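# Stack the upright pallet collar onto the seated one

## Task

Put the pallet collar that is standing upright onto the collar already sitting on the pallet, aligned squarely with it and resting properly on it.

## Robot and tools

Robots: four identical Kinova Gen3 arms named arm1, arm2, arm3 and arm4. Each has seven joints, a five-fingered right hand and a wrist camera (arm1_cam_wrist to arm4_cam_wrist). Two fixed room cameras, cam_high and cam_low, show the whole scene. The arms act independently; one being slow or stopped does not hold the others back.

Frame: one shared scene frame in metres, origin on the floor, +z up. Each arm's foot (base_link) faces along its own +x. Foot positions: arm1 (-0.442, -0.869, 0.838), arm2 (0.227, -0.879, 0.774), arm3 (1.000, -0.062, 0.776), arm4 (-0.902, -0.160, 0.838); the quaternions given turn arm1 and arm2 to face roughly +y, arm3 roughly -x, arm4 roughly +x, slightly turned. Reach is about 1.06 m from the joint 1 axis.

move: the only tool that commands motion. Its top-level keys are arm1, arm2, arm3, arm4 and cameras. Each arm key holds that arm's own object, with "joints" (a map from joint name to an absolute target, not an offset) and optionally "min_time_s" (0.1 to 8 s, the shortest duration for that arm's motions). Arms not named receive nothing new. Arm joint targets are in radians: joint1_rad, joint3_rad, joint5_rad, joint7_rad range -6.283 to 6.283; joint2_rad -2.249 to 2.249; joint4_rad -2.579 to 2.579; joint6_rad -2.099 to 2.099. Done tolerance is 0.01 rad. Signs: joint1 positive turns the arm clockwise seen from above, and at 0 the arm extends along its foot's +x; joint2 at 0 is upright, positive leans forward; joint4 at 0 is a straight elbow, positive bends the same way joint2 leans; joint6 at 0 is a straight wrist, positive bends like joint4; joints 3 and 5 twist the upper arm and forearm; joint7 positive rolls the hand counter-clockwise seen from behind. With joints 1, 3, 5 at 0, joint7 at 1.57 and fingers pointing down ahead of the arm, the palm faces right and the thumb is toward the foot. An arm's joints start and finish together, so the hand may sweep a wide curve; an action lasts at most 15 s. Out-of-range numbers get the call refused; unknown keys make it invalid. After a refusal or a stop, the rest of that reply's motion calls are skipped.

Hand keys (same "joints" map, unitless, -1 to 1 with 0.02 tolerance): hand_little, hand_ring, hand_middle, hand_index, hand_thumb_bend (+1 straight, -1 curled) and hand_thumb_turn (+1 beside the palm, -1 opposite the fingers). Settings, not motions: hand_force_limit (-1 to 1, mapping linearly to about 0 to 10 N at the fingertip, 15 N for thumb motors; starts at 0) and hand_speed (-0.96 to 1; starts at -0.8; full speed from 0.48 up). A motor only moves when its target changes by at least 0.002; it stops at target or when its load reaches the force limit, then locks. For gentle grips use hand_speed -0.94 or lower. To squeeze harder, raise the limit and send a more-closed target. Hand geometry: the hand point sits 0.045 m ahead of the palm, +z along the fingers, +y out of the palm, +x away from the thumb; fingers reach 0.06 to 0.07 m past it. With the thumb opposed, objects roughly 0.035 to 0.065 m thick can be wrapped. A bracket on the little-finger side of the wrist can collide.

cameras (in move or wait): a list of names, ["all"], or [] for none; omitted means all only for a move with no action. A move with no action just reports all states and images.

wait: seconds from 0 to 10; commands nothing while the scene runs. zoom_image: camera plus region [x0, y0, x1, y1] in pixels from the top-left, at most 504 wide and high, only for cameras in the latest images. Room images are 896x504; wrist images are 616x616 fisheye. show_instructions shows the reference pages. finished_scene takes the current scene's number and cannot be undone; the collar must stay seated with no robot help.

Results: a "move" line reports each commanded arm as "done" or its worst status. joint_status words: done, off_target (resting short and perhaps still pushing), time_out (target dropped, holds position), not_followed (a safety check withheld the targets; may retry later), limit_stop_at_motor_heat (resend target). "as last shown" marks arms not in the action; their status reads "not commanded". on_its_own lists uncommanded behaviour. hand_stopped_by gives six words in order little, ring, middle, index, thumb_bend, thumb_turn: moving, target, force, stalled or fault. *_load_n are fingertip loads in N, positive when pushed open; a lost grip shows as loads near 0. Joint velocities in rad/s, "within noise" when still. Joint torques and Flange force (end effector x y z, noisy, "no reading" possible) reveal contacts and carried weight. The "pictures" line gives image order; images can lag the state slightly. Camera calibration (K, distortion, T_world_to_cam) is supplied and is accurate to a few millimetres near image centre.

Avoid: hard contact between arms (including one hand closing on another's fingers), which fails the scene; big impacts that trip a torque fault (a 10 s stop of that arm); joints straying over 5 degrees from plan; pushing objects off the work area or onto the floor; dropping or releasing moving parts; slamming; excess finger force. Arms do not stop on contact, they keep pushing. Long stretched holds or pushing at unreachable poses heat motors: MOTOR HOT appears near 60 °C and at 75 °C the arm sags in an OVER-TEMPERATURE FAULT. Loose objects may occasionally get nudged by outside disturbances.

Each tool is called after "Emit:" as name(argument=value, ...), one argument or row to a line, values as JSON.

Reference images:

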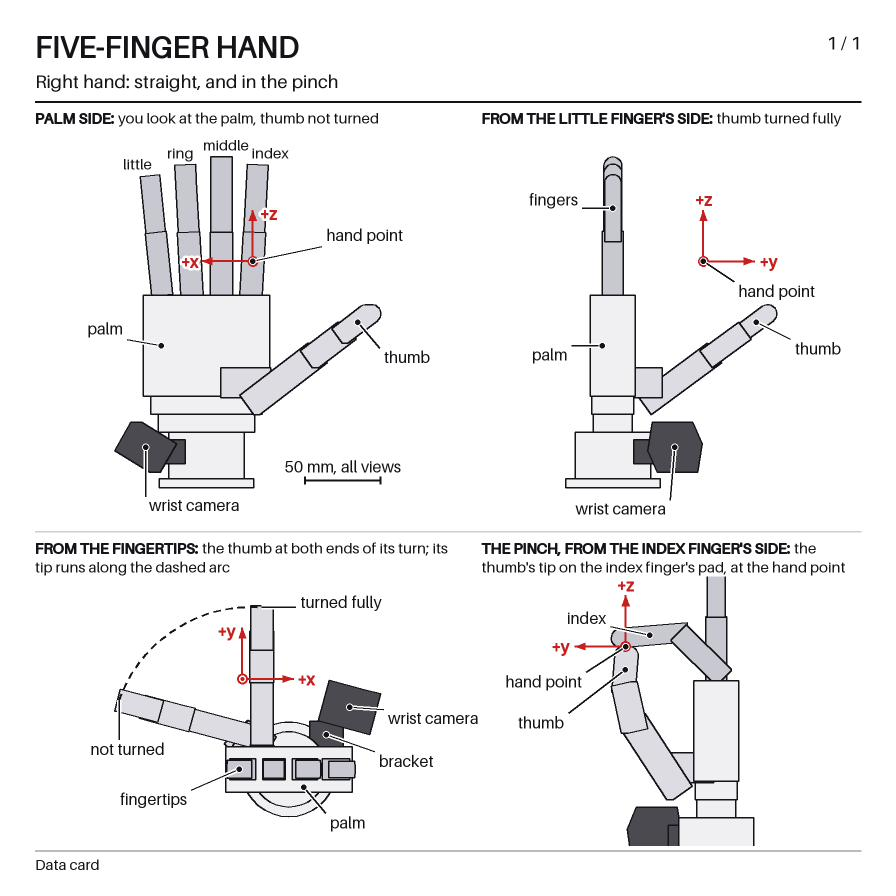

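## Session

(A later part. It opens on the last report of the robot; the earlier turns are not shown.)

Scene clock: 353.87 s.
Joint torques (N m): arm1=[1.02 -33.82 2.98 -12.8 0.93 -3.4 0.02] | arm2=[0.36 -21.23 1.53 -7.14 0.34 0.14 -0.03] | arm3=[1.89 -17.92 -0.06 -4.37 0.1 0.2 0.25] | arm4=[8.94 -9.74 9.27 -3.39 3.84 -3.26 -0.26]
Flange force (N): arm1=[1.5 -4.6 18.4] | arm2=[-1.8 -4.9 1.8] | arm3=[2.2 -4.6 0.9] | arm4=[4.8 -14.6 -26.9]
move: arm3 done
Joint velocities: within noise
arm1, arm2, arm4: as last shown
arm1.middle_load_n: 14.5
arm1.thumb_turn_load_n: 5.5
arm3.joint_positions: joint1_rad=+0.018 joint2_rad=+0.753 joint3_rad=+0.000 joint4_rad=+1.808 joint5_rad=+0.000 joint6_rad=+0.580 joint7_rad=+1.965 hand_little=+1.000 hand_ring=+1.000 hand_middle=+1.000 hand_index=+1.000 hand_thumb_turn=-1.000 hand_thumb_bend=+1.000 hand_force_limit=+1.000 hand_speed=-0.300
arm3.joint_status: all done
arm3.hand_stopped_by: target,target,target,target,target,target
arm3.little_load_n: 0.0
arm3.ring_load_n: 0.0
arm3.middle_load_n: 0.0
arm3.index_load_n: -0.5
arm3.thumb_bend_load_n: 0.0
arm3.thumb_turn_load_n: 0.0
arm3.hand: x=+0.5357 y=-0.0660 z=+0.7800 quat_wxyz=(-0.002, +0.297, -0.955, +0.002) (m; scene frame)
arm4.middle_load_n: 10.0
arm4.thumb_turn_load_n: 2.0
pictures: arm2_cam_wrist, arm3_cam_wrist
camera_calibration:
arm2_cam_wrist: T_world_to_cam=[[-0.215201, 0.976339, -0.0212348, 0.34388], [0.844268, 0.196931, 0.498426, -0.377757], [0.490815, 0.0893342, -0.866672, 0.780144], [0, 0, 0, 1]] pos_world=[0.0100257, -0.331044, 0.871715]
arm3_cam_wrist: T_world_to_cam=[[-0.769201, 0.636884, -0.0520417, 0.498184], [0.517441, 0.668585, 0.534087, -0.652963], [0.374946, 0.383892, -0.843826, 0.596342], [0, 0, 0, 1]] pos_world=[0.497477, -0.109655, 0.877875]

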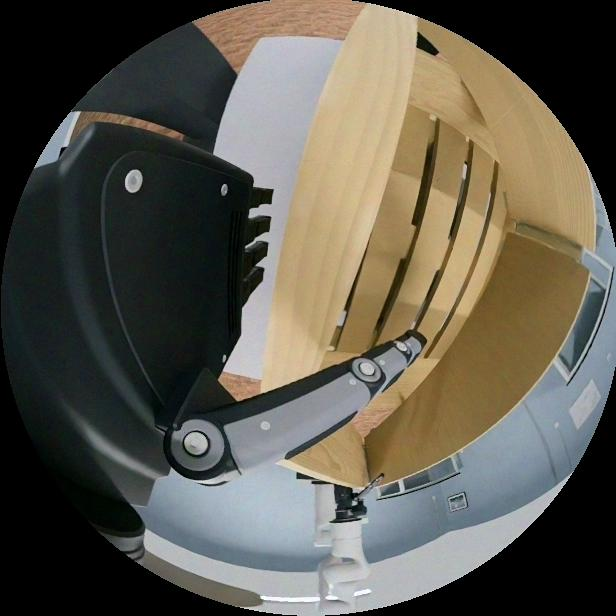

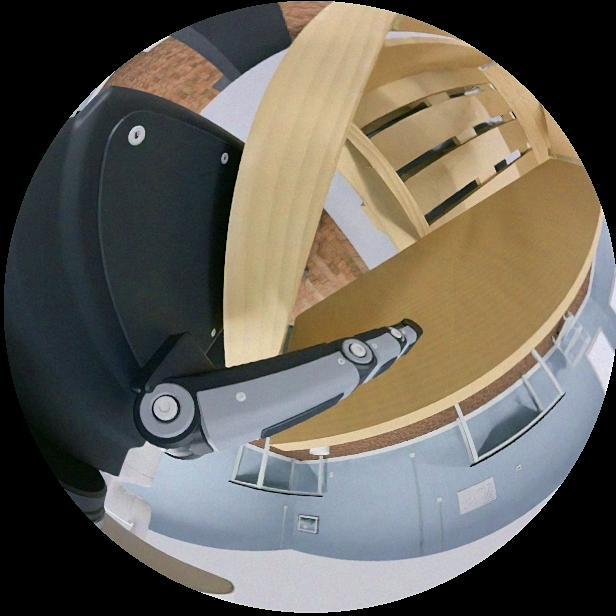

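Emit:
move(
  arm2={"joints":{"joint1_rad":-0.3516,"joint2_rad":0.9141,"joint4_rad":1.4211,"joint6_rad":0.8064,"joint7_rad":-3.5391,"hand_speed":-0.3,"hand_thumb_bend":-0.15},"min_time_s":1.5},
  arm3={"joints":{"joint1_rad":0.0446,"joint2_rad":0.7610,"joint4_rad":1.7873,"joint6_rad":0.5933,"joint7_rad":1.9911,"hand_speed":-0.3,"hand_thumb_bend":-0.15},"min_time_s":1.5},
)

Emit:
move(
  arm2={"joints":{"hand_speed":-0.9,"hand_force_limit":0.4,"hand_thumb_bend":-0.95,"hand_little":0.3,"hand_ring":0.3,"hand_middle":0.3,"hand_index":0.3}},
  arm3={"joints":{"hand_speed":-0.9,"hand_force_limit":0.4,"hand_thumb_bend":-0.95,"hand_little":0.3,"hand_ring":0.3,"hand_middle":0.3,"hand_index":0.3}},
  cameras=["arm2_cam_wrist","arm3_cam_wrist"],
)

Scene clock: 356.40 s.
Joint torques (N m): arm1=[0.48 -32.54 2.29 -12.39 0.66 -3.52 -0.04] | arm2=[0.36 -21.83 1.5 -7.43 0.29 0.13 0.01] | arm3=[4.37 -18.61 2.8 -6.69 1.36 -1.01 0.55] | arm4=[9.08 -10.13 9.47 -4.29 3.88 -3.87 -0.25]
Flange force (N): arm1=[0.4 -4.3 15.9] | arm2=[-1.8 -5.2 1.8] | arm3=[0.6 -12.1 -0.2] | arm4=[3.4 -15.5 -27.3]
move: arm2 done; arm3 done
Joint velocities: within noise
arm1, arm4: as last shown
arm1.index_load_n: 15.0
arm1.thumb_bend_load_n: 22.5
arm2.joint_positions: joint1_rad=-0.352 joint2_rad=+0.914 joint3_rad=+0.000 joint4_rad=+1.421 joint5_rad=+0.000 joint6_rad=+0.806 joint7_rad=-3.539 hand_little=+1.000 hand_ring=+1.000 hand_middle=+1.000 hand_index=+1.000 hand_thumb_turn=-1.000 hand_thumb_bend=-0.150 hand_force_limit=+1.000 hand_speed=-0.300
arm2.joint_status: all done
arm2.hand_stopped_by: target,target,target,target,target,target
arm2.little_load_n: 0.0
arm2.ring_load_n: 0.0
arm2.middle_load_n: 0.0
arm2.index_load_n: 0.0
arm2.thumb_bend_load_n: -0.5
arm2.thumb_turn_load_n: 0.0
arm2.hand: x=+0.0700 y=-0.2906 z=+0.7802 quat_wxyz=(-0.004, -0.005, -1.000, -0.005) (m; scene frame)
arm3.joint_positions: joint1_rad=+0.045 joint2_rad=+0.761 joint3_rad=+0.000 joint4_rad=+1.787 joint5_rad=+0.000 joint6_rad=+0.593 joint7_rad=+1.991 hand_little=+1.000 hand_ring=+1.000 hand_middle=+1.000 hand_index=+1.000 hand_thumb_turn=-1.000 hand_thumb_bend=-0.150 hand_force_limit=+1.000 hand_speed=-0.300
arm3.joint_status: all done
arm3.hand_stopped_by: target,target,target,target,target,target
arm3.little_load_n: 0.0
arm3.ring_load_n: 0.0
arm3.middle_load_n: 0.0
arm3.index_load_n: 0.0
arm3.thumb_bend_load_n: 0.0
arm3.thumb_turn_load_n: 0.0
arm3.hand: x=+0.5282 y=-0.0551 z=+0.7798 quat_wxyz=(-0.002, +0.297, -0.955, +0.002) (m; scene frame)
arm4.little_load_n: 5.5
arm4.index_load_n: 14.5
pictures: none

Scene clock: 359.83 s.
Joint torques (N m): arm1=[0.95 -33.89 2.71 -13.93 0.77 -3.99 0.02] | arm2=[2.05 -25.08 3.37 -10.41 0.87 -2.46 -0.49] | arm3=[6.26 -21.38 6.07 -8.7 2.18 -2.11 -0.13] | arm4=[7.28 -9.25 7.4 -3.72 3.12 -3.68 -0.23]
Flange force (N): arm1=[1.1 -7.6 17.4] | arm2=[0.0 -6.6 3.1] | arm3=[0.7 -14.9 3.4] | arm4=[2.6 -12.5 -28.5]
move: arm2 off_target; arm3 off_target
Joint velocities: within noise
arm1, arm4: as last shown
arm1.ring_load_n: 7.5
arm1.middle_load_n: 13.5
arm1.index_load_n: 14.0
arm1.thumb_bend_load_n: 21.0
arm1.thumb_turn_load_n: 4.0
arm2.joint_positions: joint1_rad=-0.352 joint2_rad=+0.914 joint3_rad=+0.000 joint4_rad=+1.421 joint5_rad=+0.000 joint6_rad=+0.806 joint7_rad=-3.539 hand_little=+0.761 hand_ring=+0.808 hand_middle=+0.836 hand_index=+0.826 hand_thumb_turn=-1.000 hand_thumb_bend=-0.289 hand_force_limit=+0.400 hand_speed=-0.900
arm2.joint_status: hand_little off_target (ended at +0.761, target +0.300); hand_ring off_target (ended at +0.808, target +0.300); hand_middle off_target (ended at +0.836, target +0.300); hand_index off_target (ended at +0.826, target +0.300); hand_thumb_bend off_target (ended at -0.289, target -0.950); the others done
arm2.hand_stopped_by: force,force,force,force,force,target
arm2.little_load_n: 11.0
arm2.ring_load_n: 8.0
arm2.middle_load_n: 6.5
arm2.index_load_n: 7.0
arm2.thumb_bend_load_n: 10.0
arm2.thumb_turn_load_n: 2.0
arm2.hand: x=+0.0700 y=-0.2906 z=+0.7802 quat_wxyz=(-0.004, -0.005, -1.000, -0.005) (m; scene frame)
arm3.joint_positions: joint1_rad=+0.045 joint2_rad=+0.761 joint3_rad=+0.000 joint4_rad=+1.787 joint5_rad=+0.000 joint6_rad=+0.593 joint7_rad=+1.991 hand_little=+0.817 hand_ring=+0.845 hand_middle=+0.872 hand_index=+0.854 hand_thumb_turn=-1.000 hand_thumb_bend=-0.334 hand_force_limit=+0.400 hand_speed=-0.900
arm3.joint_status: hand_little off_target (ended at +0.817, target +0.300); hand_ring off_target (ended at +0.845, target +0.300); hand_middle off_target (ended at +0.872, target +0.300); hand_index off_target (ended at +0.854, target +0.300); hand_thumb_bend off_target (ended at -0.334, target -0.950); the others done
arm3.hand_stopped_by: force,force,force,force,force,target
arm3.little_load_n: 10.5
arm3.ring_load_n: 11.0
arm3.middle_load_n: 1.5
arm3.index_load_n: 8.0
arm3.thumb_bend_load_n: 11.0
arm3.thumb_turn_load_n: 2.0
arm3.hand: x=+0.5282 y=-0.0551 z=+0.7798 quat_wxyz=(-0.002, +0.297, -0.955, +0.002) (m; scene frame)
arm4.little_load_n: 4.5
arm4.middle_load_n: 9.0
arm4.index_load_n: 14.0
arm4.thumb_bend_load_n: 20.0
arm4.thumb_turn_load_n: 2.5
pictures: arm2_cam_wrist, arm3_cam_wrist
camera_calibration:
arm2_cam_wrist: T_world_to_cam=[[-0.215154, 0.976347, -0.0213198, 0.327068], [0.844278, 0.196934, 0.498409, -0.381198], [0.490819, 0.089235, -0.86668, 0.778661], [0, 0, 0, 1]] pos_world=[0.0100255, -0.313745, 0.871815]
arm3_cam_wrist: T_world_to_cam=[[-0.769208, 0.636867, -0.0521493, 0.485559], [0.517346, 0.668591, 0.534171, -0.65629], [0.375062, 0.383909, -0.843767, 0.594693], [0, 0, 0, 1]] pos_world=[0.489978, -0.0987551, 0.877675]

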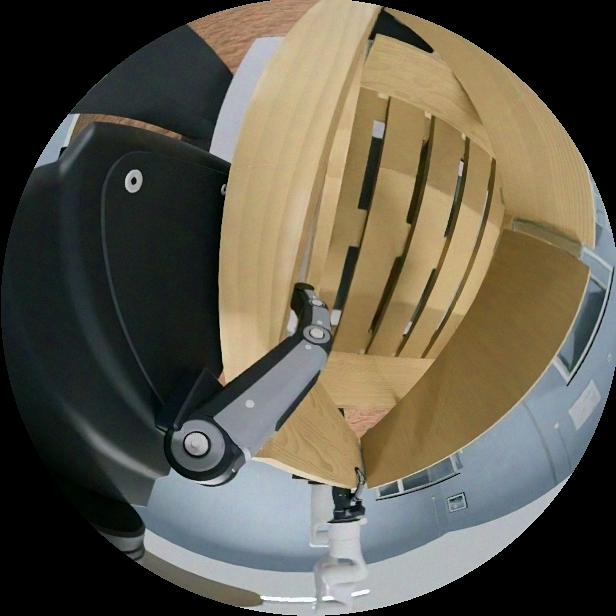

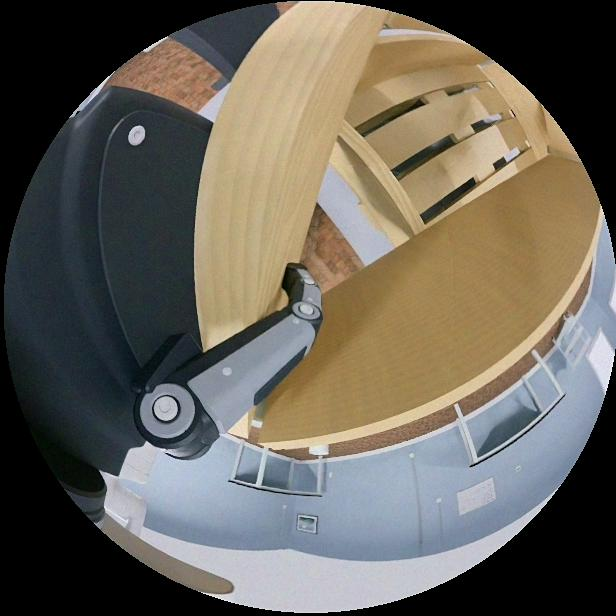

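Emit:
move(
  arm2={"joints":{"hand_force_limit":1.0,"hand_thumb_bend":-0.97,"hand_little":0.25,"hand_ring":0.25,"hand_middle":0.25,"hand_index":0.25}},
  arm3={"joints":{"hand_force_limit":1.0,"hand_thumb_bend":-0.97,"hand_little":0.25,"hand_ring":0.25,"hand_middle":0.25,"hand_index":0.25}},
)

Emit:
move(
  arm2={"joints":{"hand_thumb_bend":-0.98,"hand_little":0.2,"hand_ring":0.2,"hand_middle":0.2,"hand_index":0.2}},
  arm3={"joints":{"hand_thumb_bend":-0.98,"hand_little":0.2,"hand_ring":0.2,"hand_middle":0.2,"hand_index":0.2}},
)

Scene clock: 360.87 s.
Joint torques (N m): arm1=[1.05 -33.9 2.74 -14.25 0.76 -4.2 0.04] | arm2=[2.09 -25.46 3.57 -10.59 1.09 -2.72 -0.42] | arm3=[7.19 -22.38 7.28 -9.05 2.8 -2.2 0.04] | arm4=[7 -9.86 7.17 -3.95 3.03 -3.62 -0.22]
Flange force (N): arm1=[1.3 -8.3 17.0] | arm2=[0.4 -6.1 3.2] | arm3=[1.9 -16.9 5.4] | arm4=[2.3 -12.1 -27.3]
move: arm2 off_target; arm3 off_target
Joint velocities: within noise
arm1.joint_positions: joint1_rad=-0.212 joint2_rad=+0.984 joint3_rad=+0.000 joint4_rad=+1.508 joint5_rad=+0.000 joint6_rad=+0.649 joint7_rad=-3.263 hand_little=+0.758 hand_ring=+0.798 hand_middle=+0.817 hand_index=+0.810 hand_thumb_turn=-1.000 hand_thumb_bend=-0.323 hand_force_limit=+0.900 hand_speed=-0.900
arm1.joint_status: not commanded
arm1.hand_stopped_by: force,force,force,force,force,target
arm1.little_load_n: 4.0
arm1.ring_load_n: 7.5
arm1.middle_load_n: 13.0
arm1.index_load_n: 13.5
arm1.thumb_bend_load_n: 21.5
arm1.thumb_turn_load_n: 4.0
arm1.hand: x=-0.4552 y=-0.2696 z=+0.7825 quat_wxyz=(+0.000, +0.002, -1.000, +0.001) (m; scene frame)
arm2.joint_positions: joint1_rad=-0.352 joint2_rad=+0.914 joint3_rad=+0.000 joint4_rad=+1.421 joint5_rad=+0.000 joint6_rad=+0.806 joint7_rad=-3.539 hand_little=+0.761 hand_ring=+0.802 hand_middle=+0.823 hand_index=+0.816 hand_thumb_turn=-1.000 hand_thumb_bend=-0.297 hand_force_limit=+1.000 hand_speed=-0.900
arm2.joint_status: hand_little off_target (ended at +0.761, target +0.250); hand_ring off_target (ended at +0.802, target +0.250); hand_middle off_target (ended at +0.823, target +0.250); hand_index off_target (ended at +0.816, target +0.250); hand_thumb_bend off_target (ended at -0.297, target -0.970); the others done
arm2.hand_stopped_by: force,force,force,force,force,target
arm2.little_load_n: 8.5
arm2.ring_load_n: 9.0
arm2.middle_load_n: 12.5
arm2.index_load_n: 11.0
arm2.thumb_bend_load_n: 14.0
arm2.thumb_turn_load_n: 2.5
arm2.hand: x=+0.0701 y=-0.2906 z=+0.7801 quat_wxyz=(-0.004, -0.005, -1.000, -0.005) (m; scene frame)
arm3.joint_positions: joint1_rad=+0.045 joint2_rad=+0.761 joint3_rad=+0.000 joint4_rad=+1.787 joint5_rad=+0.000 joint6_rad=+0.593 joint7_rad=+1.991 hand_little=+0.817 hand_ring=+0.845 hand_middle=+0.857 hand_index=+0.848 hand_thumb_turn=-1.000 hand_thumb_bend=-0.339 hand_force_limit=+1.000 hand_speed=-0.900
arm3.joint_status: hand_little off_target (ended at +0.817, target +0.250); hand_ring off_target (ended at +0.845, target +0.250); hand_middle off_target (ended at +0.857, target +0.250); hand_index off_target (ended at +0.848, target +0.250); hand_thumb_bend off_target (ended at -0.339, target -0.970); the others done
arm3.hand_stopped_by: force,force,force,force,force,target
arm3.little_load_n: 8.5
arm3.ring_load_n: 9.0
arm3.middle_load_n: 11.5
arm3.index_load_n: 10.5
arm3.thumb_bend_load_n: 14.0
arm3.thumb_turn_load_n: 2.5
arm3.hand: x=+0.5282 y=-0.0551 z=+0.7798 quat_wxyz=(-0.002, +0.297, -0.955, +0.002) (m; scene frame)
arm4.joint_positions: joint1_rad=-0.473 joint2_rad=+1.027 joint3_rad=+0.000 joint4_rad=+1.373 joint5_rad=+0.000 joint6_rad=+0.741 joint7_rad=-4.300 hand_little=+0.792 hand_ring=+0.814 hand_middle=+0.829 hand_index=+0.805 hand_thumb_turn=-1.000 hand_thumb_bend=-0.301 hand_force_limit=+0.900 hand_speed=-0.900
arm4.joint_status: not commanded
arm4.hand_stopped_by: force,force,force,force,force,target
arm4.little_load_n: 5.0
arm4.ring_load_n: 10.5
arm4.middle_load_n: 9.5
arm4.index_load_n: 14.5
arm4.thumb_bend_load_n: 20.0
arm4.thumb_turn_load_n: 2.5
arm4.hand: x=-0.3263 y=-0.1519 z=+0.7866 quat_wxyz=(-0.001, -0.957, -0.290, +0.000) (m; scene frame)
pictures: none

Scene clock: 361.33 s.
Joint torques (N m): arm1=[0.85 -33.7 2.33 -13.88 0.57 -3.93 0.05] | arm2=[1.85 -25.92 3.3 -10.68 0.78 -2.71 -0.52] | arm3=[7.11 -22.77 7.17 -10 2.65 -2.64 -0.05] | arm4=[6.81 -9.87 6.92 -3.76 2.93 -3.56 -0.21]
Flange force (N): arm1=[1.0 -7.8 17.1] | arm2=[-0.1 -5.5 4.0] | arm3=[0.1 -17.4 5.5] | arm4=[2.7 -11.5 -27.2]
move: arm2 off_target; arm3 off_target
Joint velocities: within noise
arm1, arm4: as last shown
arm1.ring_load_n: 7.0
arm1.middle_load_n: 12.5
arm1.thumb_bend_load_n: 21.0
arm1.thumb_turn_load_n: 3.5
arm2.joint_positions: joint1_rad=-0.352 joint2_rad=+0.914 joint3_rad=+0.000 joint4_rad=+1.421 joint5_rad=+0.000 joint6_rad=+0.806 joint7_rad=-3.539 hand_little=+0.755 hand_ring=+0.798 hand_middle=+0.823 hand_index=+0.816 hand_thumb_turn=-1.000 hand_thumb_bend=-0.297 hand_force_limit=+1.000 hand_speed=-0.900
arm2.joint_status: hand_little off_target (ended at +0.755, target +0.200); hand_ring off_target (ended at +0.798, target +0.200); hand_middle off_target (ended at +0.823, target +0.200); hand_index off_target (ended at +0.816, target +0.200); hand_thumb_bend off_target (ended at -0.297, target -0.980)
arm2.hand_stopped_by: force,force,force,force,force,target
arm2.little_load_n: 11.5
arm2.ring_load_n: 10.5
arm2.middle_load_n: 11.5
arm2.index_load_n: 10.0
arm2.thumb_bend_load_n: 14.5
arm2.thumb_turn_load_n: 3.0
arm2.hand: x=+0.0700 y=-0.2906 z=+0.7802 quat_wxyz=(-0.004, -0.005, -1.000, -0.005) (m; scene frame)
arm3.joint_positions: joint1_rad=+0.045 joint2_rad=+0.761 joint3_rad=+0.000 joint4_rad=+1.787 joint5_rad=+0.000 joint6_rad=+0.593 joint7_rad=+1.991 hand_little=+0.810 hand_ring=+0.839 hand_middle=+0.857 hand_index=+0.848 hand_thumb_turn=-1.000 hand_thumb_bend=-0.337 hand_force_limit=+1.000 hand_speed=-0.900
arm3.joint_status: hand_little off_target (ended at +0.810, target +0.200); hand_ring off_target (ended at +0.839, target +0.200); hand_middle off_target (ended at +0.857, target +0.200); hand_index off_target (ended at +0.848, target +0.200); hand_thumb_bend off_target (ended at -0.337, target -0.980)
arm3.hand_stopped_by: force,force,force,force,force,target
arm3.little_load_n: 10.5
arm3.ring_load_n: 11.5
arm3.middle_load_n: 9.0
arm3.index_load_n: 8.5
arm3.thumb_bend_load_n: 13.5
arm3.thumb_turn_load_n: 2.5
arm3.hand: x=+0.5282 y=-0.0551 z=+0.7798 quat_wxyz=(-0.002, +0.297, -0.955, +0.002) (m; scene frame)
arm4.little_load_n: 4.5
arm4.index_load_n: 14.0
arm4.thumb_bend_load_n: 20.5
pictures: none

Emit:
move(
  arm2={"joints":{"joint1_rad":-0.3529,"joint2_rad":0.9108,"joint4_rad":1.4291,"joint6_rad":0.8017,"joint7_rad":-3.5404},"min_time_s":1},
  arm3={"joints":{"joint1_rad":0.0387,"joint2_rad":0.7589,"joint4_rad":1.7922,"joint6_rad":0.5905,"joint7_rad":1.9852},"min_time_s":1},
)

Emit:
move(
  arm2={"joints":{"hand_thumb_bend":-0.99,"hand_little":0.15,"hand_ring":0.15,"hand_middle":0.15,"hand_index":0.15}},
  arm3={"joints":{"hand_thumb_bend":-0.99,"hand_little":0.15,"hand_ring":0.15,"hand_middle":0.15,"hand_index":0.15}},
)

Scene clock: 363.97 s.
Joint torques (N m): arm1=[-0.29 -33.78 1.09 -16.15 0.22 -5.55 0.15] | arm2=[0.46 -26.49 1.99 -7.62 0.26 -0.25 -0.59] | arm3=[3.02 -22.84 1.92 -6.56 0.7 -0.15 -0.13] | arm4=[6.04 -10.37 6.06 -1.98 2.56 -2.1 -0.33]
Flange force (N): arm1=[-1.3 -12.4 14.1] | arm2=[0.2 2.8 9.0] | arm3=[2.6 -6.2 10.4] | arm4=[6.3 -8.1 -23.7]
move: arm2 done; arm3 done
Joint velocities: within noise
arm1, arm4: as last shown
arm1.joint_positions: joint1_rad=-0.212 joint2_rad=+0.984 joint3_rad=+0.000 joint4_rad=+1.508 joint5_rad=+0.000 joint6_rad=+0.649 joint7_rad=-3.263 hand_little=+0.758 hand_ring=+0.798 hand_middle=+0.817 hand_index=+0.810 hand_thumb_turn=-1.000 hand_thumb_bend=-0.324 hand_force_limit=+0.900 hand_speed=-0.900
arm1.little_load_n: 3.5
arm1.index_load_n: 14.0
arm1.thumb_bend_load_n: 20.5
arm2.joint_positions: joint1_rad=-0.353 joint2_rad=+0.911 joint3_rad=+0.000 joint4_rad=+1.429 joint5_rad=+0.000 joint6_rad=+0.802 joint7_rad=-3.540 hand_little=+0.755 hand_ring=+0.798 hand_middle=+0.823 hand_index=+0.816 hand_thumb_turn=-1.000 hand_thumb_bend=-0.297 hand_force_limit=+1.000 hand_speed=-0.900
arm2.joint_status: all done
arm2.hand_stopped_by: force,force,force,force,force,target
arm2.little_load_n: 9.0
arm2.ring_load_n: 9.0
arm2.middle_load_n: 10.0
arm2.index_load_n: 9.0
arm2.thumb_bend_load_n: 15.5
arm2.thumb_turn_load_n: 3.0
arm2.hand: x=+0.0701 y=-0.2926 z=+0.7802 quat_wxyz=(-0.004, -0.005, -1.000, -0.005) (m; scene frame)
arm3.joint_positions: joint1_rad=+0.039 joint2_rad=+0.759 joint3_rad=+0.000 joint4_rad=+1.792 joint5_rad=+0.000 joint6_rad=+0.590 joint7_rad=+1.985 hand_little=+0.810 hand_ring=+0.839 hand_middle=+0.857 hand_index=+0.848 hand_thumb_turn=-1.000 hand_thumb_bend=-0.337 hand_force_limit=+1.000 hand_speed=-0.900
arm3.joint_status: all done
arm3.hand_stopped_by: force,force,force,force,force,target
arm3.little_load_n: 6.5
arm3.ring_load_n: 6.5
arm3.middle_load_n: 4.5
arm3.index_load_n: 4.0
arm3.thumb_bend_load_n: 15.0
arm3.thumb_turn_load_n: 1.5
arm3.hand: x=+0.5299 y=-0.0575 z=+0.7800 quat_wxyz=(-0.002, +0.297, -0.955, +0.002) (m; scene frame)
arm4.little_load_n: 4.0
arm4.ring_load_n: 9.5
arm4.middle_load_n: 9.0
arm4.index_load_n: 13.5
arm4.thumb_bend_load_n: 21.5
pictures: none

Scene clock: 364.43 s.
Joint torques (N m): arm1=[0.19 -34.14 1.58 -15.86 0.33 -5.21 0.14] | arm2=[0.41 -26.77 1.98 -8.43 0.25 -0.93 -0.64] | arm3=[4.86 -24.12 4.77 -7.44 1.91 -0.68 -0.1] | arm4=[5.83 -9.82 5.83 -2.13 2.46 -2.34 -0.3]
Flange force (N): arm1=[-0.4 -11.7 15.5] | arm2=[-0.3 1.7 8.4] | arm3=[4.0 -9.9 12.1] | arm4=[5.4 -8.2 -25.1]
move: arm2 off_target; arm3 off_target
Joint velocities: within noise
arm1, arm4: as last shown
arm1.joint_positions: joint1_rad=-0.212 joint2_rad=+0.984 joint3_rad=+0.000 joint4_rad=+1.508 joint5_rad=+0.000 joint6_rad=+0.649 joint7_rad=-3.263 hand_little=+0.758 hand_ring=+0.798 hand_middle=+0.817 hand_index=+0.810 hand_thumb_turn=-1.000 hand_thumb_bend=-0.325 hand_force_limit=+0.900 hand_speed=-0.900
arm1.ring_load_n: 6.5
arm1.thumb_turn_load_n: 3.0
arm2.joint_positions: joint1_rad=-0.353 joint2_rad=+0.911 joint3_rad=+0.000 joint4_rad=+1.429 joint5_rad=+0.000 joint6_rad=+0.802 joint7_rad=-3.540 hand_little=+0.748 hand_ring=+0.792 hand_middle=+0.818 hand_index=+0.810 hand_thumb_turn=-1.000 hand_thumb_bend=-0.296 hand_force_limit=+1.000 hand_speed=-0.900
arm2.joint_status: hand_little off_target (ended at +0.748, target +0.150); hand_ring off_target (ended at +0.792, target +0.150); hand_middle off_target (ended at +0.818, target +0.150); hand_index off_target (ended at +0.810, target +0.150); hand_thumb_bend off_target (ended at -0.296, target -0.990)
arm2.hand_stopped_by: force,force,force,force,force,target
arm2.little_load_n: 11.0
arm2.ring_load_n: 10.5
arm2.middle_load_n: 12.0
arm2.index_load_n: 10.5
arm2.thumb_bend_load_n: 16.5
arm2.thumb_turn_load_n: 3.5
arm2.hand: x=+0.0701 y=-0.2926 z=+0.7802 quat_wxyz=(-0.004, -0.005, -1.000, -0.005) (m; scene frame)
arm3.joint_positions: joint1_rad=+0.039 joint2_rad=+0.759 joint3_rad=+0.000 joint4_rad=+1.792 joint5_rad=+0.000 joint6_rad=+0.590 joint7_rad=+1.985 hand_little=+0.794 hand_ring=+0.823 hand_middle=+0.841 hand_index=+0.824 hand_thumb_turn=-1.000 hand_thumb_bend=-0.332 hand_force_limit=+1.000 hand_speed=-0.900
arm3.joint_status: hand_little off_target (ended at +0.794, target +0.150); hand_ring off_target (ended at +0.823, target +0.150); hand_middle off_target (ended at +0.841, target +0.150); hand_index off_target (ended at +0.824, target +0.150); hand_thumb_bend off_target (ended at -0.332, target -0.990)
arm3.hand_stopped_by: force,force,force,force,force,target
arm3.little_load_n: 9.0
arm3.ring_load_n: 10.5
arm3.middle_load_n: 9.0
arm3.index_load_n: 14.0
arm3.thumb_bend_load_n: 18.5
arm3.thumb_turn_load_n: 2.5
arm3.hand: x=+0.5299 y=-0.0576 z=+0.7800 quat_wxyz=(-0.002, +0.297, -0.955, +0.002) (m; scene frame)
arm4.ring_load_n: 10.0
arm4.thumb_bend_load_n: 22.0
pictures: none

Emit:
move(
  arm4={"joints":{"joint2_rad":1.0185,"joint4_rad":1.3741,"joint6_rad":0.7490,"hand_force_limit":1.0,"hand_speed":-0.9,"hand_thumb_bend":-0.97,"hand_little":0.05,"hand_ring":0.05,"hand_middle":0.05,"hand_index":0.05},"min_time_s":1},
  arm1={"joints":{"hand_force_limit":1.0,"hand_speed":-0.9,"hand_thumb_bend":-0.97,"hand_little":-0.05,"hand_ring":-0.05,"hand_middle":-0.05,"hand_index":-0.05}},
  arm2={"joints":{"hand_thumb_bend":-1,"hand_little":0.1,"hand_ring":0.1,"hand_middle":0.1,"hand_index":0.1}},
  arm3={"joints":{"hand_thumb_bend":-1,"hand_little":0.1,"hand_ring":0.1,"hand_middle":0.1,"hand_index":0.1}},
)

Emit:
move(
  arm4={"joints":{"hand_thumb_bend":-0.98,"hand_little":0.0,"hand_ring":0.0,"hand_middle":0.0,"hand_index":0.0}},
  arm1={"joints":{"hand_thumb_bend":-0.98,"hand_little":-0.1,"hand_ring":-0.1,"hand_middle":-0.1,"hand_index":-0.1}},
  arm2={"joints":{"hand_little":0.05,"hand_ring":0.05,"hand_middle":0.05,"hand_index":0.05}},
  arm3={"joints":{"hand_little":0.05,"hand_ring":0.05,"hand_middle":0.05,"hand_index":0.05}},
  cameras=["all"],
)

Scene clock: 366.70 s.
Joint torques (N m): arm1=[1.51 -28.87 2.69 -13.92 0.53 -4.66 -0.04] | arm2=[1.35 -24.86 2.88 -6.89 0.73 0.61 -0.42] | arm3=[5.45 -24.12 5.15 -7.25 1.89 -0.53 -0.14] | arm4=[5.54 -28.72 6.75 -2.66 2.66 2.85 -0.8]
Flange force (N): arm1=[1.6 -13.1 6.7] | arm2=[1.3 0.3 7.8] | arm3=[4.8 -10.9 12.3] | arm4=[17.9 -0.5 17.3]
move: arm1 off_target; arm2 off_target; arm3 off_target; arm4 off_target
Joint velocities: within noise
arm1.joint_positions: joint1_rad=-0.212 joint2_rad=+0.984 joint3_rad=+0.000 joint4_rad=+1.508 joint5_rad=+0.000 joint6_rad=+0.649 joint7_rad=-3.263 hand_little=+0.743 hand_ring=+0.792 hand_middle=+0.816 hand_index=+0.810 hand_thumb_turn=-1.000 hand_thumb_bend=-0.327 hand_force_limit=+1.000 hand_speed=-0.900
arm1.joint_status: hand_little off_target (ended at +0.743, target -0.050); hand_ring off_target (ended at +0.792, target -0.050); hand_middle off_target (ended at +0.816, target -0.050); hand_index off_target (ended at +0.810, target -0.050); hand_thumb_bend off_target (ended at -0.327, target -0.970); the others done
arm1.hand_stopped_by: force,force,force,force,force,target
arm1.little_load_n: 8.0
arm1.ring_load_n: 6.5
arm1.middle_load_n: 7.5
arm1.index_load_n: 10.0
arm1.thumb_bend_load_n: 20.5
arm1.thumb_turn_load_n: 3.0
arm1.hand: x=-0.4552 y=-0.2696 z=+0.7825 quat_wxyz=(+0.000, +0.002, -1.000, +0.001) (m; scene frame)
arm2.joint_positions: joint1_rad=-0.353 joint2_rad=+0.911 joint3_rad=+0.000 joint4_rad=+1.429 joint5_rad=+0.000 joint6_rad=+0.802 joint7_rad=-3.540 hand_little=+0.748 hand_ring=+0.792 hand_middle=+0.818 hand_index=+0.810 hand_thumb_turn=-1.000 hand_thumb_bend=-0.296 hand_force_limit=+1.000 hand_speed=-0.900
arm2.joint_status: hand_little off_target (ended at +0.748, target +0.100); hand_ring off_target (ended at +0.792, target +0.100); hand_middle off_target (ended at +0.818, target +0.100); hand_index off_target (ended at +0.810, target +0.100); hand_thumb_bend off_target (ended at -0.296, target -1.000)
arm2.hand_stopped_by: force,force,force,force,force,target
arm2.little_load_n: 6.5
arm2.ring_load_n: 6.0
arm2.middle_load_n: 7.0
arm2.index_load_n: 6.5
arm2.thumb_bend_load_n: 16.0
arm2.thumb_turn_load_n: 3.0
arm2.hand: x=+0.0700 y=-0.2926 z=+0.7802 quat_wxyz=(-0.004, -0.005, -1.000, -0.005) (m; scene frame)
arm3.joint_positions: joint1_rad=+0.039 joint2_rad=+0.759 joint3_rad=+0.000 joint4_rad=+1.792 joint5_rad=+0.000 joint6_rad=+0.590 joint7_rad=+1.985 hand_little=+0.787 hand_ring=+0.823 hand_middle=+0.835 hand_index=+0.824 hand_thumb_turn=-1.000 hand_thumb_bend=-0.332 hand_force_limit=+1.000 hand_speed=-0.900
arm3.joint_status: hand_little off_target (ended at +0.787, target +0.100); hand_ring off_target (ended at +0.823, target +0.100); hand_middle off_target (ended at +0.835, target +0.100); hand_index off_target (ended at +0.824, target +0.100); hand_thumb_bend off_target (ended at -0.332, target -1.000)
arm3.hand_stopped_by: force,force,force,force,force,target
arm3.little_load_n: 10.0
arm3.ring_load_n: 7.5
arm3.middle_load_n: 11.0
arm3.index_load_n: 11.0
arm3.thumb_bend_load_n: 19.0
arm3.thumb_turn_load_n: 2.0
arm3.hand: x=+0.5299 y=-0.0576 z=+0.7800 quat_wxyz=(-0.002, +0.297, -0.955, +0.002) (m; scene frame)
arm4.joint_positions: joint1_rad=-0.473 joint2_rad=+1.018 joint3_rad=+0.000 joint4_rad=+1.374 joint5_rad=+0.000 joint6_rad=+0.749 joint7_rad=-4.300 hand_little=+0.777 hand_ring=+0.807 hand_middle=+0.823 hand_index=+0.804 hand_thumb_turn=-1.000 hand_thumb_bend=-0.301 hand_force_limit=+1.000 hand_speed=-0.900
arm4.joint_status: hand_little off_target (ended at +0.777, target +0.050); hand_ring off_target (ended at +0.807, target +0.050); hand_middle off_target (ended at +0.823, target +0.050); hand_index off_target (ended at +0.804, target +0.050); hand_thumb_bend off_target (ended at -0.301, target -0.970); the others done
arm4.hand_stopped_by: force,force,force,force,force,target
arm4.little_load_n: 10.0
arm4.ring_load_n: 11.5
arm4.middle_load_n: 13.0
arm4.index_load_n: 12.5
arm4.thumb_bend_load_n: 30.0
arm4.thumb_turn_load_n: 5.0
arm4.hand: x=-0.3263 y=-0.1519 z=+0.7913 quat_wxyz=(-0.001, -0.957, -0.290, +0.000) (m; scene frame)
pictures: none

Scene clock: 367.17 s.
Joint torques (N m): arm1=[2.4 -30.52 3.42 -14.91 0.52 -5.18 -0.26] | arm2=[2.44 -27.11 3.96 -8.58 1.03 -0.68 -0.74] | arm3=[6.29 -24.45 6.14 -7.87 2.14 -0.74 -0.22] | arm4=[6.44 -26.65 7.84 -2.72 3.2 2.31 -0.77]
Flange force (N): arm1=[2.9 -13.5 8.8] | arm2=[2.6 -0.3 9.5] | arm3=[4.2 -13.0 12.7] | arm4=[16.6 -2.9 12.7]
move: arm1 off_target; arm2 off_target; arm3 off_target; arm4 off_target
Joint velocities: within noise
arm1.joint_positions: joint1_rad=-0.212 joint2_rad=+0.984 joint3_rad=+0.000 joint4_rad=+1.508 joint5_rad=+0.000 joint6_rad=+0.649 joint7_rad=-3.263 hand_little=+0.731 hand_ring=+0.777 hand_middle=+0.809 hand_index=+0.803 hand_thumb_turn=-1.000 hand_thumb_bend=-0.327 hand_force_limit=+1.000 hand_speed=-0.900
arm1.joint_status: hand_little off_target (ended at +0.731, target -0.100); hand_ring off_target (ended at +0.777, target -0.100); hand_middle off_target (ended at +0.809, target -0.100); hand_index off_target (ended at +0.803, target -0.100); hand_thumb_bend off_target (ended at -0.327, target -0.980)
arm1.hand_stopped_by: force,force,force,force,force,target
arm1.little_load_n: 10.0
arm1.ring_load_n: 11.5
arm1.middle_load_n: 8.0
arm1.index_load_n: 9.5
arm1.thumb_bend_load_n: 22.5
arm1.thumb_turn_load_n: 3.0
arm1.hand: x=-0.4553 y=-0.2696 z=+0.7825 quat_wxyz=(+0.000, +0.002, -1.000, +0.001) (m; scene frame)
arm2.joint_positions: joint1_rad=-0.353 joint2_rad=+0.911 joint3_rad=+0.000 joint4_rad=+1.429 joint5_rad=+0.000 joint6_rad=+0.802 joint7_rad=-3.540 hand_little=+0.724 hand_ring=+0.770 hand_middle=+0.802 hand_index=+0.789 hand_thumb_turn=-1.000 hand_thumb_bend=-0.295 hand_force_limit=+1.000 hand_speed=-0.900
arm2.joint_status: hand_little off_target (ended at +0.724, target +0.050); hand_ring off_target (ended at +0.770, target +0.050); hand_middle off_target (ended at +0.802, target +0.050); hand_index off_target (ended at +0.789, target +0.050)
arm2.hand_stopped_by: force,force,force,force,force,target
arm2.little_load_n: 12.5
arm2.ring_load_n: 11.0
arm2.middle_load_n: 8.5
arm2.index_load_n: 10.5
arm2.thumb_bend_load_n: 20.5
arm2.thumb_turn_load_n: 3.5
arm2.hand: x=+0.0700 y=-0.2926 z=+0.7802 quat_wxyz=(-0.004, -0.005, -1.000, -0.005) (m; scene frame)
arm3.joint_positions: joint1_rad=+0.039 joint2_rad=+0.759 joint3_rad=+0.000 joint4_rad=+1.792 joint5_rad=+0.000 joint6_rad=+0.590 joint7_rad=+1.985 hand_little=+0.781 hand_ring=+0.817 hand_middle=+0.835 hand_index=+0.824 hand_thumb_turn=-1.000 hand_thumb_bend=-0.332 hand_force_limit=+1.000 hand_speed=-0.900
arm3.joint_status: hand_little off_target (ended at +0.781, target +0.050); hand_ring off_target (ended at +0.817, target +0.050); hand_middle off_target (ended at +0.835, target +0.050); hand_index off_target (ended at +0.824, target +0.050)
arm3.hand_stopped_by: force,force,force,force,force,target
arm3.little_load_n: 11.5
arm3.ring_load_n: 9.5
arm3.middle_load_n: 8.5
arm3.index_load_n: 9.0
arm3.thumb_bend_load_n: 19.0
arm3.thumb_turn_load_n: 2.0
arm3.hand: x=+0.5299 y=-0.0576 z=+0.7800 quat_wxyz=(-0.002, +0.297, -0.955, +0.002) (m; scene frame)
arm4.joint_positions: joint1_rad=-0.473 joint2_rad=+1.018 joint3_rad=+0.000 joint4_rad=+1.374 joint5_rad=+0.000 joint6_rad=+0.749 joint7_rad=-4.300 hand_little=+0.777 hand_ring=+0.807 hand_middle=+0.823 hand_index=+0.804 hand_thumb_turn=-1.000 hand_thumb_bend=-0.301 hand_force_limit=+1.000 hand_speed=-0.900
arm4.joint_status: hand_little off_target (ended at +0.777, target +0.000); hand_ring off_target (ended at +0.807, target +0.000); hand_middle off_target (ended at +0.823, target +0.000); hand_index off_target (ended at +0.804, target +0.000); hand_thumb_bend off_target (ended at -0.301, target -0.980)
arm4.hand_stopped_by: force,force,force,force,force,target
arm4.little_load_n: 10.0
arm4.ring_load_n: 12.5
arm4.middle_load_n: 13.5
arm4.index_load_n: 13.5
arm4.thumb_bend_load_n: 31.0
arm4.thumb_turn_load_n: 5.5
arm4.hand: x=-0.3263 y=-0.1519 z=+0.7915 quat_wxyz=(-0.001, -0.957, -0.290, +0.000) (m; scene frame)
pictures: arm1_cam_wrist, arm2_cam_wrist, arm3_cam_wrist, arm4_cam_wrist, cam_high, cam_low
camera_calibration:
arm1_cam_wrist: T_world_to_cam=[[-0.219631, 0.975513, 0.0117026, 0.154578], [0.849977, 0.185451, 0.4931, 0.0522445], [0.478855, 0.118247, -0.869894, 1.04696], [0, 0, 0, 1]] pos_world=[-0.5118, -0.284282, 0.883176]
arm2_cam_wrist: T_world_to_cam=[[-0.215167, 0.976345, -0.0212998, 0.329005], [0.844343, 0.196947, 0.498293, -0.380749], [0.490701, 0.0892317, -0.866747, 0.778985], [0, 0, 0, 1]] pos_world=[0.0100247, -0.315745, 0.871915]
arm3_cam_wrist: T_world_to_cam=[[-0.769201, 0.636884, -0.0520417, 0.488373], [0.517441, 0.668585, 0.534087, -0.655578], [0.374946, 0.383892, -0.843826, 0.595292], [0, 0, 0, 1]] pos_world=[0.491677, -0.101255, 0.877875]
arm4_cam_wrist: T_world_to_cam=[[0.775561, -0.630916, 0.0211913, 0.145255], [-0.550261, -0.659201, 0.51251, -0.688168], [-0.309381, -0.409144, -0.85842, 0.630688], [0, 0, 0, 1]] pos_world=[-0.296203, -0.103955, 0.89101]

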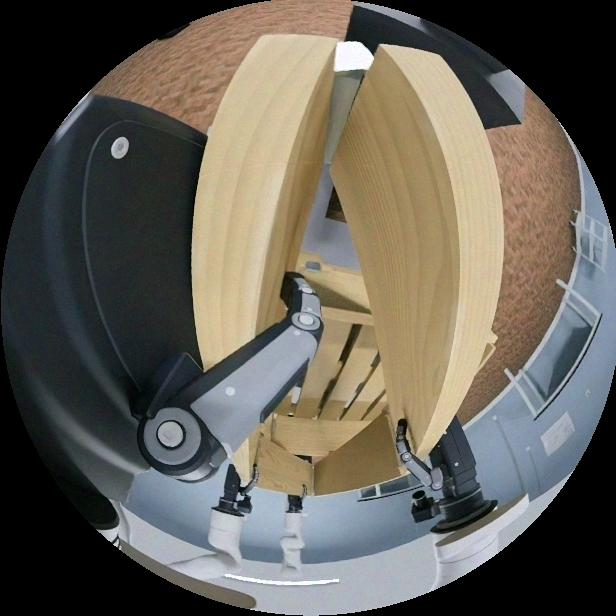

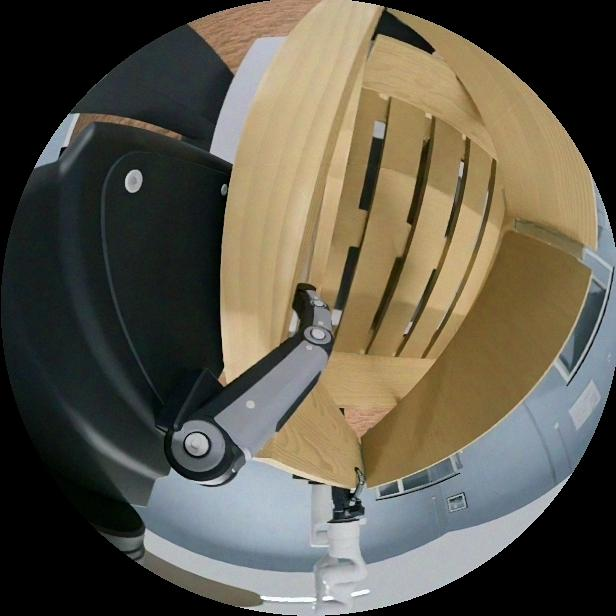

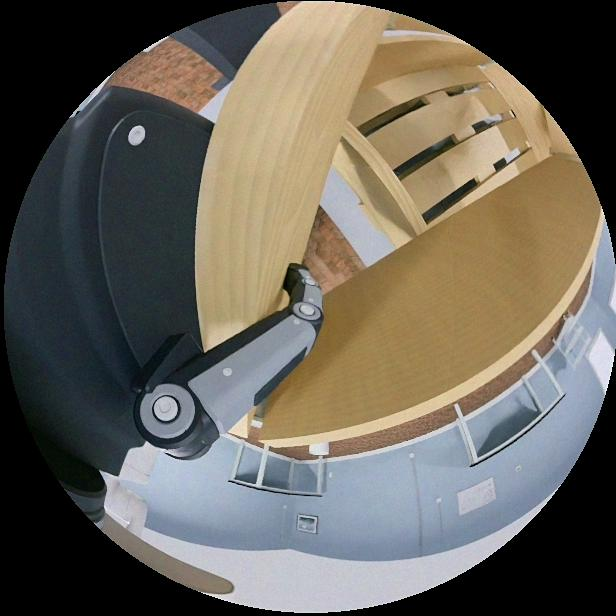

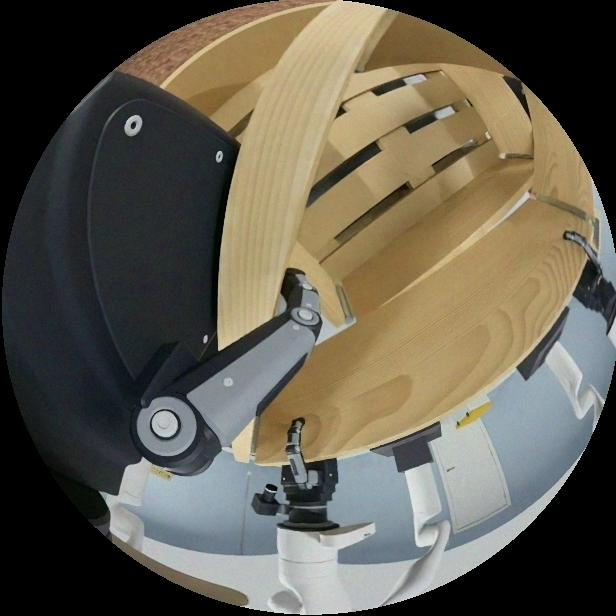

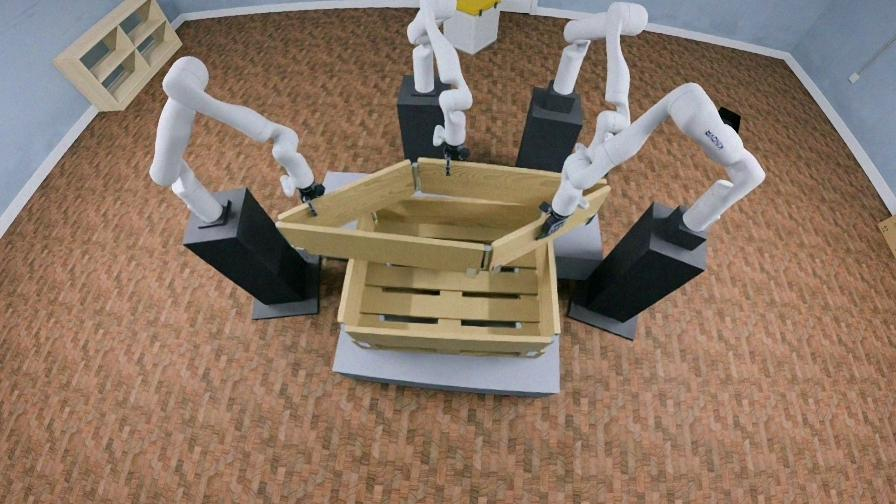

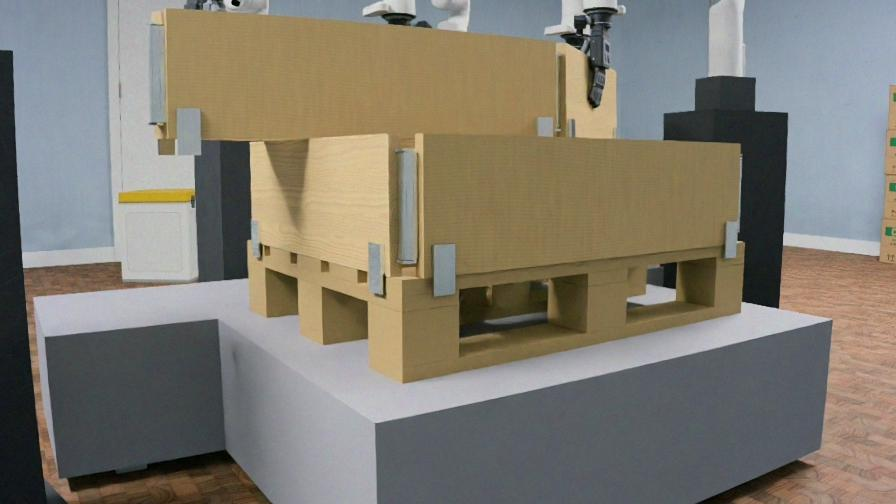

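Emit:
zoom_image(
  camera="arm1_cam_wrist",
  region=[180, 20, 520, 360],
)

Emit:
zoom_image(
  camera="arm4_cam_wrist",
  region=[180, 140, 400, 360],
)

Scaled by 1.482 from the camera's 616x616 image, which has a finer 880x880 frame.

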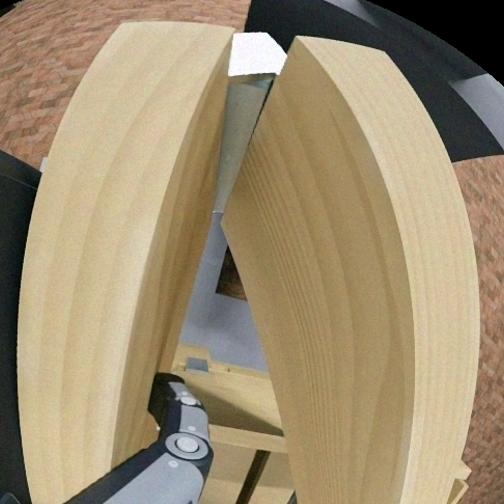

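Scaled by 2.291 from the camera's 616x616 image, which has a finer 880x880 frame.

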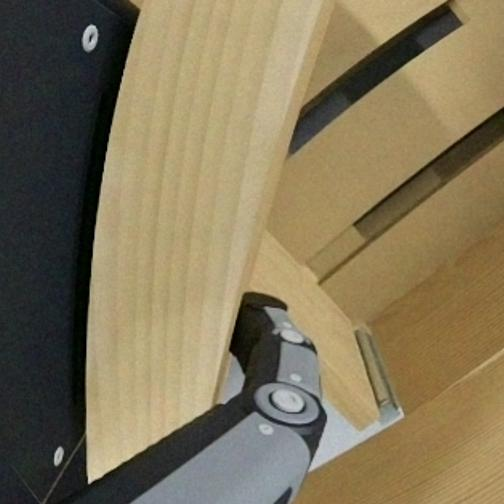

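Emit:
zoom_image(
  camera="arm4_cam_wrist",
  region=[240, 0, 480, 180],
)

Emit:
zoom_image(
  camera="arm1_cam_wrist",
  region=[230, 20, 470, 200],
)

Scaled by 2.100 from the camera's 616x616 image, which has a finer 880x880 frame.

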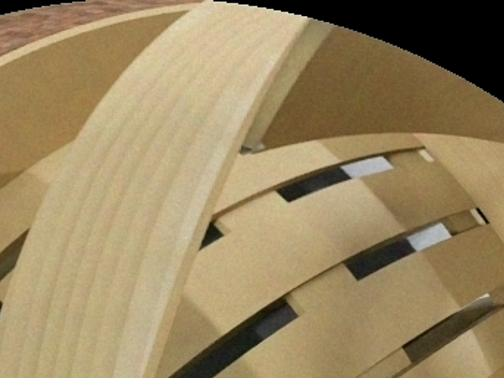

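Scaled by 2.100 from the camera's 616x616 image, which has a finer 880x880 frame.

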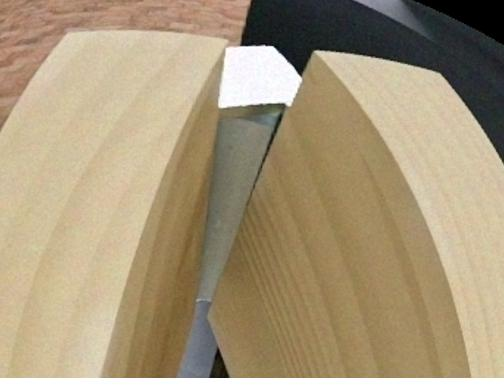

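Emit:
move(
  arm1={"joints":{"joint2_rad":0.9474,"joint4_rad":1.5097,"joint6_rad":0.6845},"min_time_s":2.5},
  arm2={"joints":{"joint2_rad":0.8778,"joint4_rad":1.4214,"joint6_rad":0.8424},"min_time_s":2.5},
  arm3={"joints":{"joint2_rad":0.7193,"joint4_rad":1.7838,"joint6_rad":0.6385},"min_time_s":2.5},
  arm4={"joints":{"joint2_rad":0.9836,"joint4_rad":1.3740,"joint6_rad":0.7840},"min_time_s":2.5},
  cameras=["cam_low"],
)

Scene clock: 383.10 s.
Joint torques (N m): arm1=[3.49 -26.77 4.64 -15.74 1.07 -6.63 -0.29] | arm2=[1.48 -35.42 3.5 -10.29 1.06 0.87 -0.7] | arm3=[5.53 -26.49 5.03 -9.19 1.99 -0.55 -0.03] | arm4=[8.48 -30.73 10.13 -4.77 4.3 2.19 -0.83]
Flange force (N): arm1=[4.5 -17.6 -0.1] | arm2=[3.0 5.4 26.9] | arm3=[3.6 -11.8 18.1] | arm4=[17.9 -6.1 19.4]
move: arm1 done; arm2 done; arm3 done; arm4 done
Joint velocities: within noise
arm1.joint_positions: joint1_rad=-0.212 joint2_rad=+0.947 joint3_rad=+0.000 joint4_rad=+1.510 joint5_rad=+0.000 joint6_rad=+0.684 joint7_rad=-3.263 hand_little=+0.731 hand_ring=+0.777 hand_middle=+0.809 hand_index=+0.803 hand_thumb_turn=-1.000 hand_thumb_bend=-0.327 hand_force_limit=+1.000 hand_speed=-0.900
arm1.joint_status: all done
arm1.hand_stopped_by: force,force,force,force,force,target
arm1.little_load_n: 10.0
arm1.ring_load_n: 12.0
arm1.middle_load_n: 8.5
arm1.index_load_n: 10.5
arm1.thumb_bend_load_n: 22.0
arm1.thumb_turn_load_n: 3.5
arm1.hand: x=-0.4552 y=-0.2696 z=+0.8020 quat_wxyz=(+0.000, +0.002, -1.000, +0.001) (m; scene frame)
arm2.joint_positions: joint1_rad=-0.353 joint2_rad=+0.878 joint3_rad=+0.000 joint4_rad=+1.421 joint5_rad=+0.000 joint6_rad=+0.842 joint7_rad=-3.540 hand_little=+0.724 hand_ring=+0.770 hand_middle=+0.802 hand_index=+0.789 hand_thumb_turn=-1.000 hand_thumb_bend=-0.295 hand_force_limit=+1.000 hand_speed=-0.900
arm2.joint_status: all done
arm2.hand_stopped_by: force,force,force,force,force,target
arm2.little_load_n: 10.5
arm2.ring_load_n: 9.5
arm2.middle_load_n: 7.0
arm2.index_load_n: 9.5
arm2.thumb_bend_load_n: 22.0
arm2.thumb_turn_load_n: 4.0
arm2.hand: x=+0.0699 y=-0.2928 z=+0.8004 quat_wxyz=(-0.004, -0.005, -1.000, -0.005) (m; scene frame)
arm3.joint_positions: joint1_rad=+0.039 joint2_rad=+0.719 joint3_rad=+0.000 joint4_rad=+1.784 joint5_rad=+0.000 joint6_rad=+0.639 joint7_rad=+1.985 hand_little=+0.781 hand_ring=+0.817 hand_middle=+0.835 hand_index=+0.824 hand_thumb_turn=-1.000 hand_thumb_bend=-0.332 hand_force_limit=+1.000 hand_speed=-0.900
arm3.joint_status: all done
arm3.hand_stopped_by: force,force,force,force,force,target
arm3.little_load_n: 9.5
arm3.ring_load_n: 7.0
arm3.middle_load_n: 6.0
arm3.index_load_n: 6.5
arm3.thumb_bend_load_n: 18.5
arm3.thumb_turn_load_n: 1.5
arm3.hand: x=+0.5298 y=-0.0575 z=+0.7999 quat_wxyz=(-0.002, +0.297, -0.955, +0.002) (m; scene frame)
arm4.joint_positions: joint1_rad=-0.473 joint2_rad=+0.984 joint3_rad=+0.000 joint4_rad=+1.374 joint5_rad=+0.000 joint6_rad=+0.784 joint7_rad=-4.300 hand_little=+0.777 hand_ring=+0.807 hand_middle=+0.823 hand_index=+0.804 hand_thumb_turn=-1.000 hand_thumb_bend=-0.301 hand_force_limit=+1.000 hand_speed=-0.900
arm4.joint_status: all done
arm4.hand_stopped_by: force,force,force,force,force,target
arm4.little_load_n: 12.0
arm4.ring_load_n: 13.5
arm4.middle_load_n: 15.0
arm4.index_load_n: 14.0
arm4.thumb_bend_load_n: 30.0
arm4.thumb_turn_load_n: 4.5
arm4.hand: x=-0.3263 y=-0.1518 z=+0.8113 quat_wxyz=(-0.001, -0.957, -0.290, +0.000) (m; scene frame)
pictures: cam_low

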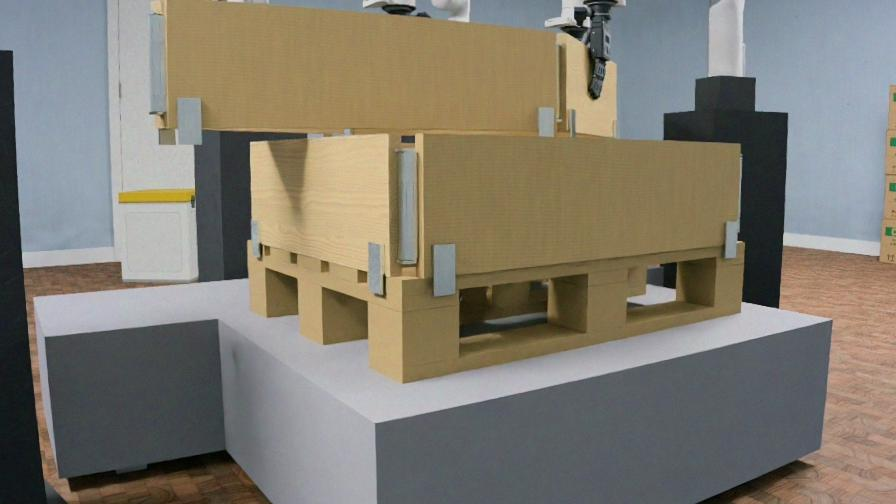

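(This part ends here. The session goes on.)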